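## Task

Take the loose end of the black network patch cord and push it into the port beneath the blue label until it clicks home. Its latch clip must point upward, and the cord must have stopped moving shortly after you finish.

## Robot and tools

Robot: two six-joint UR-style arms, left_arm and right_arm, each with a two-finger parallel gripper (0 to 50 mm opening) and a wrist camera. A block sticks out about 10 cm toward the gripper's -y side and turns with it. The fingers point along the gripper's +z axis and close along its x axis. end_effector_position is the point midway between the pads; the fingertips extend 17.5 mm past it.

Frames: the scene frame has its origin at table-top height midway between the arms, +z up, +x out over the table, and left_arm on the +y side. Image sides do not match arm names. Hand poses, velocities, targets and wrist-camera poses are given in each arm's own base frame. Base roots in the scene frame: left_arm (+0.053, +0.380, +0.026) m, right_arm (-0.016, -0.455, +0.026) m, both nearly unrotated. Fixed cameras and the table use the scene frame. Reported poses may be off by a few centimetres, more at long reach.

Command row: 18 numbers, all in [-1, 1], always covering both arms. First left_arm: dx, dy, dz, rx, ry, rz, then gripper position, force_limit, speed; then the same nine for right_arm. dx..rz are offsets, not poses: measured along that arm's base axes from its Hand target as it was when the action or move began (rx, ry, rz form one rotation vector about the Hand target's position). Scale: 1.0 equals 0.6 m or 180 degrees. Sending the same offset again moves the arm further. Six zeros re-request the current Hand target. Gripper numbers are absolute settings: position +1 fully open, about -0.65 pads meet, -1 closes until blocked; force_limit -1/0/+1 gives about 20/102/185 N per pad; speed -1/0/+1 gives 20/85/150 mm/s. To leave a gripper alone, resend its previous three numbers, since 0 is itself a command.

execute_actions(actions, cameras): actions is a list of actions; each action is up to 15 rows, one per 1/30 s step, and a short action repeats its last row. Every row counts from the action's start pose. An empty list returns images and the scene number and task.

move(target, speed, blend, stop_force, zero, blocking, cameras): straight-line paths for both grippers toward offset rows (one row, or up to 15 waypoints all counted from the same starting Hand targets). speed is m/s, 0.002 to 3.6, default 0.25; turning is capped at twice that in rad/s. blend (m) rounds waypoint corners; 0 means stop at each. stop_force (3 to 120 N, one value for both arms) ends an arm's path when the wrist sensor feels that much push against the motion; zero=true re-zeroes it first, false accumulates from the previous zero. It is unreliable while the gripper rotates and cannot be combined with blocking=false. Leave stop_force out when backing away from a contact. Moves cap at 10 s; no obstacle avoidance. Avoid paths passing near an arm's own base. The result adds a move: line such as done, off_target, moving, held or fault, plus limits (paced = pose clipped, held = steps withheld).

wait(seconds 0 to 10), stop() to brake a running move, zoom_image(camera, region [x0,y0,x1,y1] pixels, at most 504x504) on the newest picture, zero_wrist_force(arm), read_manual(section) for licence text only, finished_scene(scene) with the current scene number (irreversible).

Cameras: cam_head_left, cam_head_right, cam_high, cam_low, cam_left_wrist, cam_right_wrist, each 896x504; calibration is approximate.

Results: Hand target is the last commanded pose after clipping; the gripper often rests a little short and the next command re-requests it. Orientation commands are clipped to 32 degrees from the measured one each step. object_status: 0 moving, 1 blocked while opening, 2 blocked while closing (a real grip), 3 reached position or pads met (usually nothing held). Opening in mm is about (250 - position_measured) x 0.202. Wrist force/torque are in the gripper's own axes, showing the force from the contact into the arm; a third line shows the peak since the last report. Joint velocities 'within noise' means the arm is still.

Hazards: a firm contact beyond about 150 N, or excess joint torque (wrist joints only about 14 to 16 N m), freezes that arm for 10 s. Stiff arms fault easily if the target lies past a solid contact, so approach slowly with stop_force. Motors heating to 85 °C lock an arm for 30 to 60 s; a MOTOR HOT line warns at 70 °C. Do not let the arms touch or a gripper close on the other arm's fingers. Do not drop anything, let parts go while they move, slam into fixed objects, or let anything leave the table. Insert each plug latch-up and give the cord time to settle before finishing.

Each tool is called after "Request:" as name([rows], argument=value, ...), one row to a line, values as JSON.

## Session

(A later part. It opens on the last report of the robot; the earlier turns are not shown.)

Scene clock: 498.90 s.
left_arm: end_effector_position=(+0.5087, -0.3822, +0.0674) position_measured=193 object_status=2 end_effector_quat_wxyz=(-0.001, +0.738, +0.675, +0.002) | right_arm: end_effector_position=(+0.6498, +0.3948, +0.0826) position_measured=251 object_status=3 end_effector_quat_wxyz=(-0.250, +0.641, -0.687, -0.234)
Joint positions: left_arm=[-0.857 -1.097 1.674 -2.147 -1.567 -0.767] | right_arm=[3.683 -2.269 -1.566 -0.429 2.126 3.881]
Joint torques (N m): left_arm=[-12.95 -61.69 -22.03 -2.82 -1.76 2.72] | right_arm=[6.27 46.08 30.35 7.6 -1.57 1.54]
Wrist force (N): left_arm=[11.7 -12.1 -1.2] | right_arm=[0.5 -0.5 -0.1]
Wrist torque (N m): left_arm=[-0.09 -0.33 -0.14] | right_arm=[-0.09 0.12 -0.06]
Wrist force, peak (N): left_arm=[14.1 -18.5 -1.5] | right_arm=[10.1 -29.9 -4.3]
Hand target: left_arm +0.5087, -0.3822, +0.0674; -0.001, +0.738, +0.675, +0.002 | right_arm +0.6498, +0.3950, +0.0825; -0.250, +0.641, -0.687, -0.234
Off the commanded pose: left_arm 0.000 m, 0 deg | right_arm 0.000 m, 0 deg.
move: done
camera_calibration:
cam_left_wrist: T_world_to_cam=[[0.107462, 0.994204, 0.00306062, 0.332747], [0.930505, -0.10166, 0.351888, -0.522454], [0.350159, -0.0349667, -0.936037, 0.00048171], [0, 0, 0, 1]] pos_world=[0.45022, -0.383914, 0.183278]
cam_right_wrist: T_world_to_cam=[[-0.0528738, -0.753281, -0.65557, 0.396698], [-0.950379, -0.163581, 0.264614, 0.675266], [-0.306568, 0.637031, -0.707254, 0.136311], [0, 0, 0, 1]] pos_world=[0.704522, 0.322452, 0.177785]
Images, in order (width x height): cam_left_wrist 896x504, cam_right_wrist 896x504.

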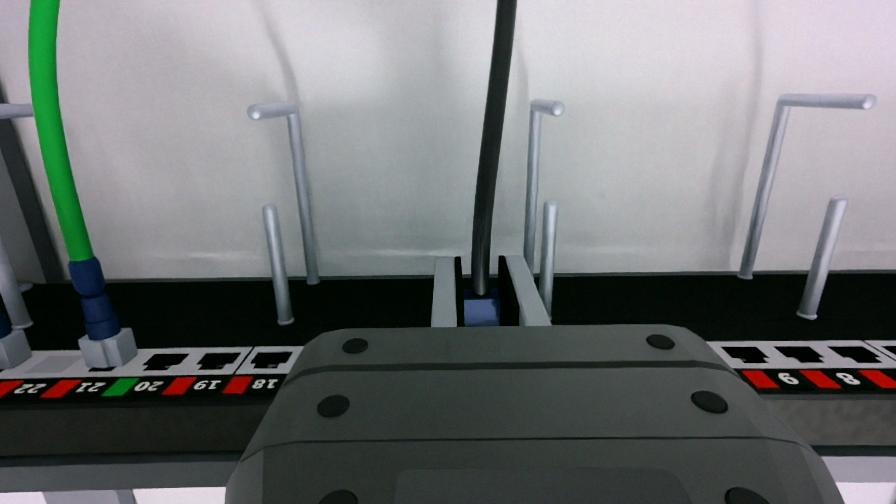

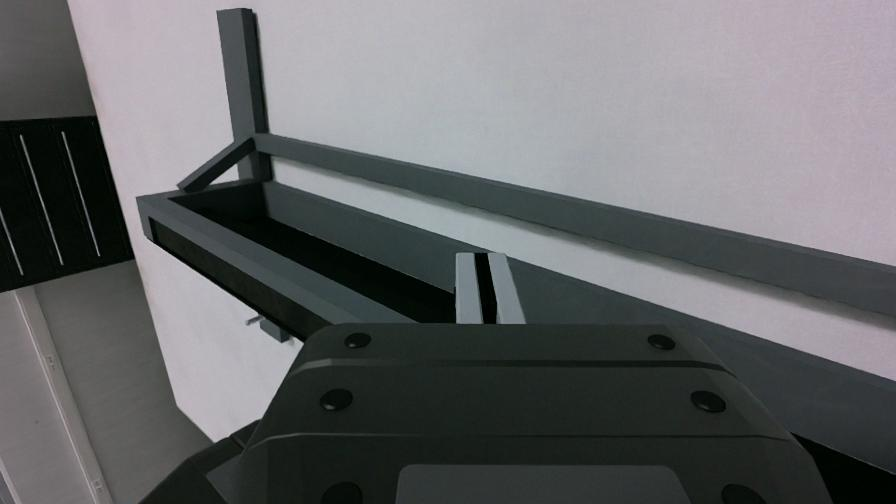

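Brace contact.

Request:
move(target=[0,0,0,0,0,0,-1,-0.4,-1,-0.06,0.005,0,0,0,0,-1,-1,-1], speed=0.015, stop_force=5)

Request:
move(target=[0.0117,-0.0009,0,0,0,0,-1,-0.4,-1,0,0,0,0,0,0,-1,-1,-1], speed=0.006, stop_force=38, cameras=["cam_left_wrist","cam_right_wrist"])

Request:
zoom_image(camera="cam_left_wrist", region=[400, 240, 560, 330])

Scene clock: 504.60 s.
left_arm: end_effector_position=(+0.5087, -0.3822, +0.0674) position_measured=193 object_status=2 end_effector_quat_wxyz=(-0.001, +0.738, +0.675, +0.002) | right_arm: end_effector_position=(+0.6316, +0.3965, +0.0825) position_measured=251 object_status=3 end_effector_quat_wxyz=(-0.250, +0.641, -0.687, -0.234)
Joint positions: left_arm=[-0.857 -1.097 1.674 -2.147 -1.567 -0.767] | right_arm=[3.7 -2.241 -1.622 -0.391 2.119 3.899]
Joint torques (N m): left_arm=[-10.11 -61.27 -22.43 -3.89 -1.5 2.46] | right_arm=[-6.74 44.19 29.63 0.36 3.22 -0.42]
Wrist force (N): left_arm=[12.0 -10.9 -1.0] | right_arm=[-0.4 -2.7 0.1]
Wrist torque (N m): left_arm=[-0.07 -0.34 -0.16] | right_arm=[-0.26 0.21 -0.05]
Wrist force, peak (N): left_arm=[12.5 -12.7 -1.6] | right_arm=[-0.9 -16.1 4.4]
Hand target: left_arm +0.5087, -0.3822, +0.0674; -0.001, +0.738, +0.675, +0.002 | right_arm +0.6316, +0.3965, +0.0825; -0.250, +0.641, -0.687, -0.234 (not the last commanded pose)
Off the commanded pose: left_arm 0.000 m, 0 deg | right_arm 0.018 m, 0 deg.
move: contact (right_arm)

Scene clock: 506.47 s.
left_arm: end_effector_position=(+0.5113, -0.3825, +0.0674) position_measured=193 object_status=2 end_effector_quat_wxyz=(-0.001, +0.738, +0.675, +0.002) | right_arm: end_effector_position=(+0.6316, +0.3965, +0.0825) position_measured=251 object_status=3 end_effector_quat_wxyz=(-0.250, +0.641, -0.687, -0.234)
Joint positions: left_arm=[-0.854 -1.092 1.667 -2.144 -1.567 -0.764] | right_arm=[3.7 -2.241 -1.622 -0.391 2.119 3.899]
Joint torques (N m): left_arm=[-1.46 -61.95 -28.67 -16.76 4.33 -2.2] | right_arm=[20.15 44.95 7.57 0.52 5.35 -0.48]
Wrist force (N): left_arm=[9.1 -45.4 -5.5] | right_arm=[2.4 -33.4 -0.6]
Wrist torque (N m): left_arm=[0.00 -0.40 -0.10] | right_arm=[-0.18 0.30 0.13]
Wrist force, peak (N): left_arm=[8.7 -50.2 -5.4] | right_arm=[2.6 -35.2 -0.4]
Hand target: left_arm +0.5113, -0.3825, +0.0674; -0.001, +0.738, +0.675, +0.002 (not the last commanded pose) | right_arm +0.6316, +0.3965, +0.0825; -0.250, +0.641, -0.687, -0.234
Off the commanded pose: left_arm 0.004 m, 0 deg | right_arm 0.000 m, 0 deg.
move: contact (left_arm)
camera_calibration:
cam_left_wrist: T_world_to_cam=[[0.107553, 0.994195, 0.00307149, 0.332609], [0.930573, -0.101757, 0.351681, -0.525016], [0.349952, -0.034966, -0.936115, -0.000362927], [0, 0, 0, 1]] pos_world=[0.45292, -0.384115, 0.183277]
cam_right_wrist: T_world_to_cam=[[-0.05294, -0.753293, -0.655551, 0.396997], [-0.950376, -0.163528, 0.264659, 0.658246], [-0.306567, 0.637031, -0.707254, 0.129577], [0, 0, 0, 1]] pos_world=[0.686322, 0.324152, 0.177685]
Images, in order (width x height): cam_left_wrist 896x504, cam_right_wrist 896x504.

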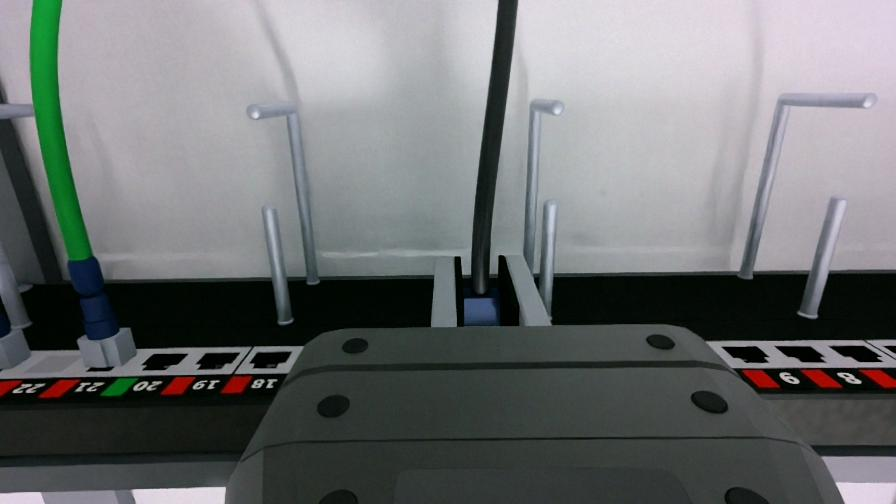

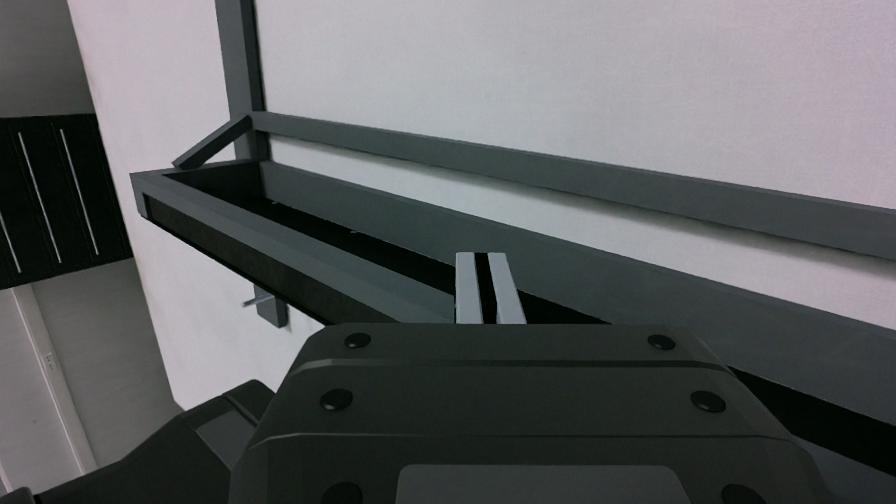

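Scaled by 3.150 from the camera's 896x504 image, which has a finer 1280x720 frame.

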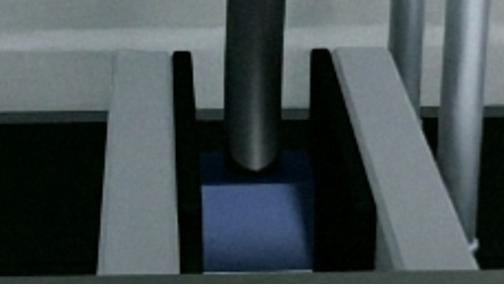

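Request:
move(target=[-0.005,0.0005,0,0,0,0,-1,-0.4,-1,0,0,0,0,0,0,-1,-1,-1], speed=0.02)

Request:
move(target=[-0.01,0.0007,0,0,0,0,-1,-0.4,-1,0,0,0,0,0,0,-1,-1,-1], speed=0.008, stop_force=14, cameras=["cam_left_wrist"])

Request:
zoom_image(camera="cam_left_wrist", region=[400, 240, 560, 330])

Scene clock: 513.17 s.
left_arm: end_effector_position=(+0.5085, -0.3822, +0.0674) position_measured=193 object_status=2 end_effector_quat_wxyz=(+0.000, +0.738, +0.675, +0.002) | right_arm: end_effector_position=(+0.6315, +0.3965, +0.0825) position_measured=251 object_status=3 end_effector_quat_wxyz=(-0.250, +0.641, -0.686, -0.234)
Joint positions: left_arm=[-0.857 -1.097 1.675 -2.147 -1.567 -0.767] | right_arm=[3.7 -2.241 -1.622 -0.391 2.119 3.899]
Joint torques (N m): left_arm=[-11.31 -60.23 -13.01 -5.16 -1.49 -2.13] | right_arm=[14.94 47.57 11.17 0.45 6.44 -0.45]
Wrist force (N): left_arm=[2.0 2.6 -1.1] | right_arm=[3.9 -16.9 -4.5]
Wrist torque (N m): left_arm=[0.20 -0.45 0.00] | right_arm=[-0.28 0.24 0.01]
Wrist force, peak (N): left_arm=[9.0 -45.7 -5.8] | right_arm=[2.8 -33.7 -0.6]
Hand target: left_arm +0.5083, -0.3822, +0.0674; -0.001, +0.738, +0.675, +0.002 | right_arm +0.6316, +0.3965, +0.0825; -0.250, +0.641, -0.687, -0.234
Off the commanded pose: left_arm 0.000 m, 0 deg | right_arm 0.000 m, 0 deg.
move: done

Scene clock: 514.83 s.
left_arm: end_effector_position=(+0.5023, -0.3818, +0.0674) position_measured=193 object_status=2 end_effector_quat_wxyz=(-0.001, +0.738, +0.675, +0.002) | right_arm: end_effector_position=(+0.6316, +0.3965, +0.0825) position_measured=251 object_status=3 end_effector_quat_wxyz=(-0.250, +0.641, -0.687, -0.234)
Joint positions: left_arm=[-0.864 -1.108 1.691 -2.153 -1.567 -0.774] | right_arm=[3.7 -2.241 -1.622 -0.391 2.119 3.899]
Joint torques (N m): left_arm=[-11.23 -60.89 -9.91 -1.67 -1.45 -2.26] | right_arm=[-4.38 48.52 24.09 1.2 -0.86 -0.37]
Wrist force (N): left_arm=[-5.8 13.4 3.0] | right_arm=[0.0 -0.9 1.2]
Wrist torque (N m): left_arm=[0.54 -0.60 0.18] | right_arm=[-0.16 0.18 -0.06]
Wrist force, peak (N): left_arm=[-6.6 13.9 3.8] | right_arm=[3.7 -17.0 -4.4]
Hand target: left_arm +0.5023, -0.3818, +0.0674; -0.001, +0.738, +0.675, +0.002 | right_arm +0.6316, +0.3965, +0.0825; -0.250, +0.641, -0.687, -0.234
Off the commanded pose: left_arm 0.000 m, 0 deg | right_arm 0.000 m, 0 deg.
move: done
camera_calibration:
cam_left_wrist: T_world_to_cam=[[0.107553, 0.994195, 0.00307149, 0.332881], [0.930573, -0.101757, 0.351681, -0.51657], [0.349952, -0.034966, -0.936115, 0.00281111], [0, 0, 0, 1]] pos_world=[0.44392, -0.383415, 0.183277]
Images, in order (width x height): cam_left_wrist 896x504.

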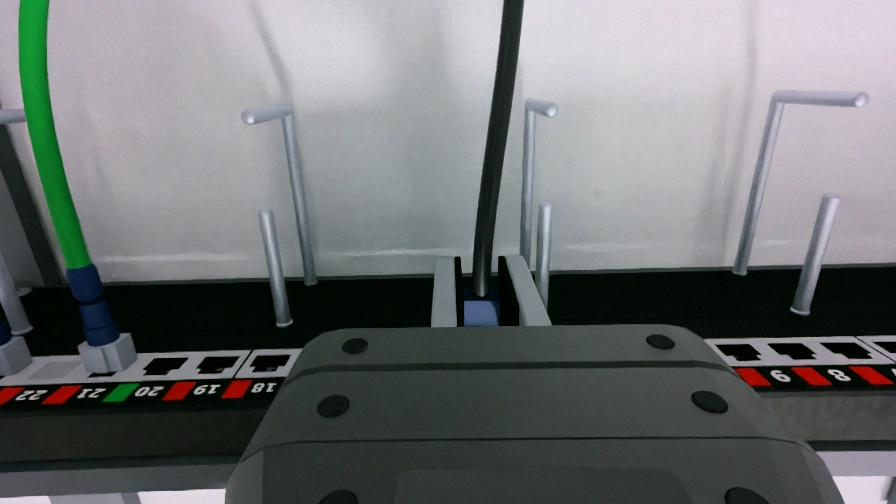

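Scaled by 3.150 from the camera's 896x504 image, which has a finer 1280x720 frame.

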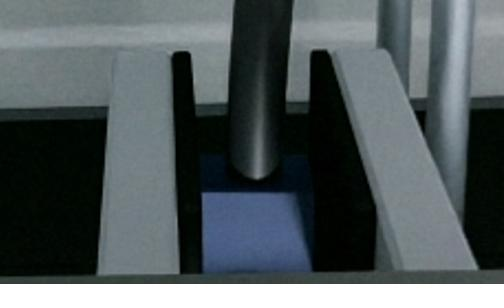

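Request:
move(target=[0.002,0,0,0,0,0,-1,-0.4,-1,0.02,0,0,0,0,0,-1,-1,-1], speed=0.02)

Request:
move(target=[0,0,0,0,0,0,0.5,-0.4,-1,0,0,0,0,0,0,-1,-1,-1])

Request:
move([
  [-0.005,0,0.08,0,0,0,0.5,-0.4,-1,0,0,0.1,0,0,0,-1,-1,-1],
  [-0.17,0.01,0.14,0,0,0,0.5,-0.4,-1,0,-0.1,0.25,0,0,0,-1,-1,-1],
], speed=0.1, cameras=["cam_left_wrist","cam_head_left"])

Request:
zoom_image(camera="cam_left_wrist", region=[180, 230, 600, 340])

Scene clock: 525.60 s.
left_arm: end_effector_position=(+0.5035, -0.3818, +0.0674) position_measured=193 object_status=2 end_effector_quat_wxyz=(-0.001, +0.738, +0.675, +0.002) | right_arm: end_effector_position=(+0.6435, +0.3965, +0.0825) position_measured=251 object_status=3 end_effector_quat_wxyz=(-0.250, +0.641, -0.687, -0.234)
Joint positions: left_arm=[-0.863 -1.106 1.688 -2.152 -1.567 -0.773] | right_arm=[3.69 -2.26 -1.584 -0.416 2.123 3.889]
Joint torques (N m): left_arm=[15.13 -32.53 -23.15 1.45 0.65 2.38] | right_arm=[-7.1 45.1 30.36 0.55 3.74 -0.44]
Wrist force (N): left_arm=[-6.9 8.9 -0.3] | right_arm=[0.3 -1.0 1.4]
Wrist torque (N m): left_arm=[0.40 -0.52 0.17] | right_arm=[-0.17 0.14 -0.06]
Wrist force, peak (N): left_arm=[-6.1 13.9 3.4] | right_arm=[0.2 -0.8 1.7]
Hand target: left_arm +0.5035, -0.3818, +0.0674; -0.001, +0.738, +0.675, +0.002 | right_arm +0.6436, +0.3965, +0.0825; -0.250, +0.641, -0.687, -0.234
Off the commanded pose: left_arm 0.000 m, 0 deg | right_arm 0.000 m, 0 deg.
move: done

Scene clock: 527.00 s.
left_arm: end_effector_position=(+0.5035, -0.3817, +0.0674) position_measured=78 object_status=3 end_effector_quat_wxyz=(-0.001, +0.738, +0.675, +0.002) | right_arm: end_effector_position=(+0.6436, +0.3965, +0.0825) position_measured=251 object_status=3 end_effector_quat_wxyz=(-0.250, +0.641, -0.687, -0.234)
Joint positions: left_arm=[-0.863 -1.106 1.688 -2.152 -1.567 -0.773] | right_arm=[3.69 -2.26 -1.584 -0.416 2.123 3.889]
Joint torques (N m): left_arm=[-0.39 -39.42 -19.92 -5.56 1.54 2.16] | right_arm=[-7.58 44.7 30.05 0.66 3.59 -0.55]
Wrist force (N): left_arm=[2.0 0.5 -1.4] | right_arm=[0.2 -0.8 1.3]
Wrist torque (N m): left_arm=[0.17 -0.46 0.00] | right_arm=[-0.14 0.15 -0.06]
Wrist force, peak (N): left_arm=[-6.5 9.3 -0.6] | right_arm=[0.2 -0.9 1.6]
Hand target: left_arm +0.5035, -0.3818, +0.0674; -0.001, +0.738, +0.675, +0.002 | right_arm +0.6436, +0.3965, +0.0825; -0.250, +0.641, -0.687, -0.234
Off the commanded pose: left_arm 0.000 m, 0 deg | right_arm 0.000 m, 0 deg.
move: done

Scene clock: 529.70 s.
left_arm: end_effector_position=(+0.4017, -0.3758, +0.1513) position_measured=78 object_status=3 end_effector_quat_wxyz=(-0.001, +0.738, +0.675, +0.002) | right_arm: end_effector_position=(+0.6436, +0.3366, +0.2324) position_measured=251 object_status=3 end_effector_quat_wxyz=(-0.250, +0.641, -0.687, -0.234)
Joint positions: left_arm=[-0.998 -1.381 1.827 -2.015 -1.568 -0.908] | right_arm=[3.61 -2.029 -1.512 -0.766 2.157 3.802]
Joint torques (N m): left_arm=[-12.87 -48.4 -15.3 -0.12 1.56 -2.45] | right_arm=[-7.4 57.93 34.26 0.42 3.77 -1.27]
Wrist force (N): left_arm=[1.8 1.0 -1.3] | right_arm=[0.0 -0.6 1.5]
Wrist torque (N m): left_arm=[0.22 -0.37 0.07] | right_arm=[-0.11 0.19 0.05]
Wrist force, peak (N): left_arm=[2.5 -0.4 -1.9] | right_arm=[1.2 -0.5 2.1]
Hand target: left_arm +0.4015, -0.3758, +0.1514; -0.001, +0.738, +0.675, +0.002 | right_arm +0.6436, +0.3365, +0.2325; -0.250, +0.641, -0.687, -0.234
Off the commanded pose: left_arm 0.000 m, 0 deg | right_arm 0.000 m, 0 deg.
move: done
camera_calibration:
cam_left_wrist: T_world_to_cam=[[0.107553, 0.994195, 0.00307149, 0.337489], [0.930573, -0.101757, 0.351681, -0.451756], [0.349952, -0.034966, -0.936115, 0.116801], [0, 0, 0, 1]] pos_world=[0.34322, -0.377415, 0.267177]
Images, in order (width x height): cam_head_left 896x504, cam_left_wrist 896x504.

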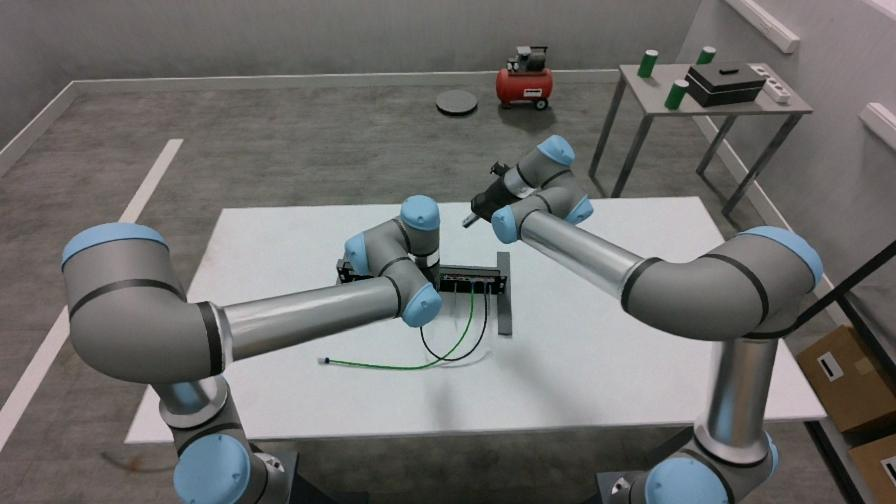

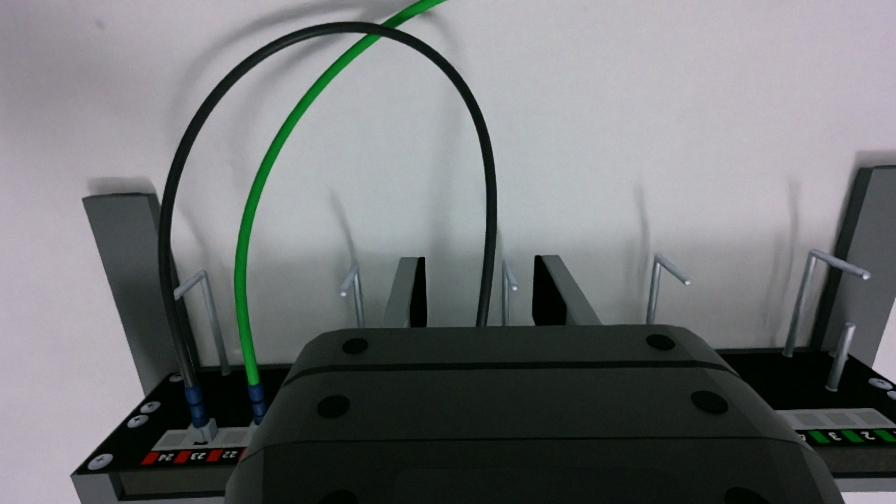

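Scaled by 1.200 from the camera's 896x504 image, which has a finer 1280x720 frame.

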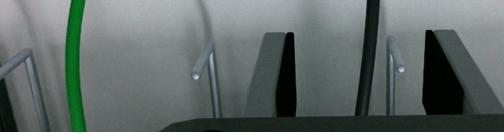

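Request:
move(target=[0.05,0.22,0,0,0,0,0.5,-0.4,-1,0,-0.1,0.1,0,0,0,-1,-1,-1], cameras=["cam_left_wrist"])

Request:
zoom_image(camera="cam_left_wrist", region=[60, 330, 260, 460])

Scene clock: 534.67 s.
left_arm: end_effector_position=(+0.4315, -0.2440, +0.1514) position_measured=78 object_status=3 end_effector_quat_wxyz=(-0.001, +0.738, +0.675, +0.002) end_effector_velocity=(+0.001, +0.002, +0.001) end_effector_angular_velocity=(-0.001, -0.001, +0.001) | right_arm: end_effector_position=(+0.6436, +0.2766, +0.2924) position_measured=251 object_status=3 end_effector_quat_wxyz=(-0.250, +0.641, -0.687, -0.234)
Joint positions: left_arm=[-0.789 -1.507 1.972 -2.035 -1.567 -0.699] | right_arm=[3.524 -1.945 -1.459 -0.957 2.189 3.704]
Joint velocities: left_arm=[0.005 -0.001 0 0 0 0.004] | right_arm=[within noise]
Joint torques (N m): left_arm=[12.51 -42.03 -14.26 -5.45 -1.84 2.79] | right_arm=[-7.07 54.25 34.49 0.52 3.79 -1.4]
Wrist force (N): left_arm=[2.2 0.8 -1.8] | right_arm=[0.2 -0.8 1.6]
Wrist torque (N m): left_arm=[0.22 -0.49 -0.04] | right_arm=[-0.12 0.16 0.05]
Wrist force, peak (N): left_arm=[3.9 1.0 -1.6] | right_arm=[0.1 -0.5 2.5]
Hand target: left_arm +0.4315, -0.2438, +0.1514; -0.001, +0.738, +0.675, +0.002 | right_arm +0.6436, +0.2765, +0.2925; -0.250, +0.641, -0.687, -0.234
Off the commanded pose: left_arm 0.000 m, 0 deg | right_arm 0.000 m, 0 deg.
move: done
camera_calibration:
cam_left_wrist: T_world_to_cam=[[0.107518, 0.994198, 0.00316464, 0.203237], [0.930577, -0.101757, 0.351671, -0.46611], [0.349953, -0.0348661, -0.936118, 0.1111], [0, 0, 0, 1]] pos_world=[0.37302, -0.245614, 0.267277]
Images, in order (width x height): cam_left_wrist 896x504.

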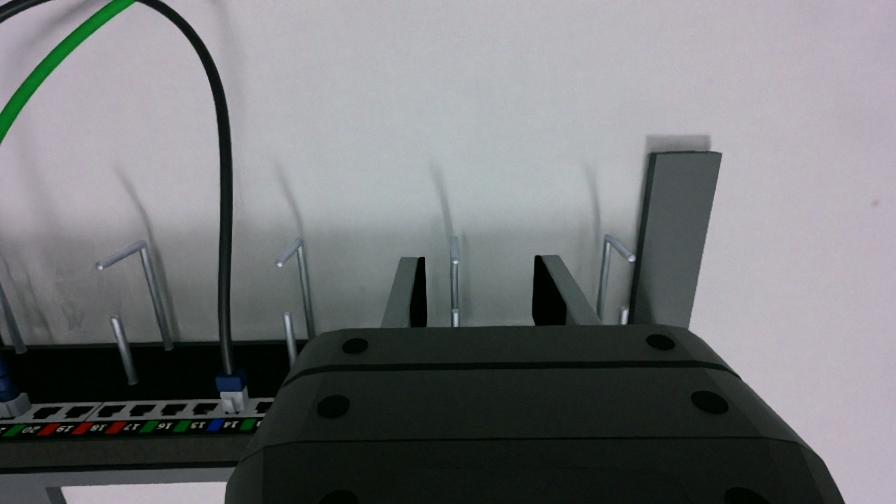

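Scaled by 2.520 from the camera's 896x504 image, which has a finer 1280x720 frame.

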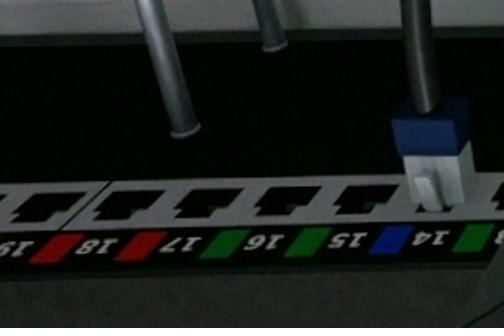

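Request:
zoom_image(camera="cam_left_wrist", region=[0, 340, 100, 440])

Request:
zoom_image(camera="cam_left_wrist", region=[190, 340, 290, 440])

Scaled by 5.040 from the camera's 896x504 image, which has a finer 1280x720 frame.

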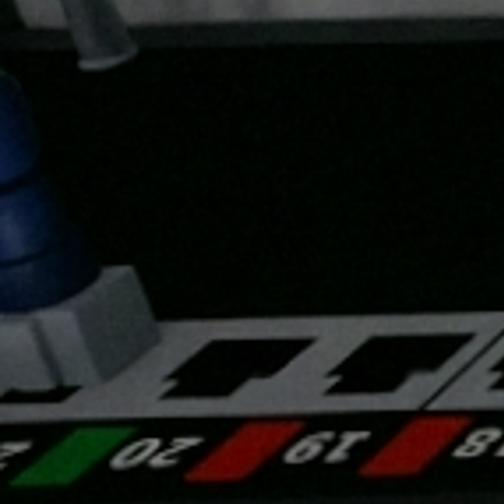

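Scaled by 5.040 from the camera's 896x504 image, which has a finer 1280x720 frame.

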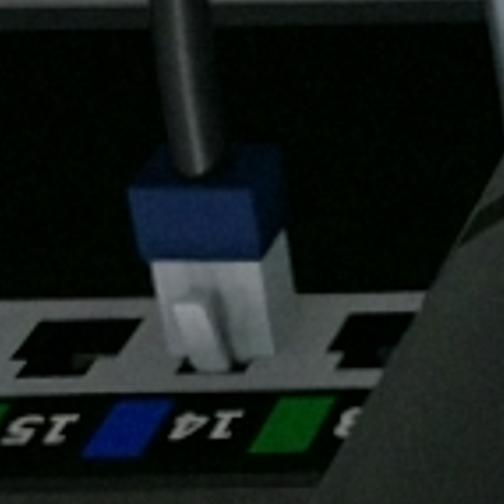

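Request:
finished_scene(scene=1)

The scene is finished: the task was done.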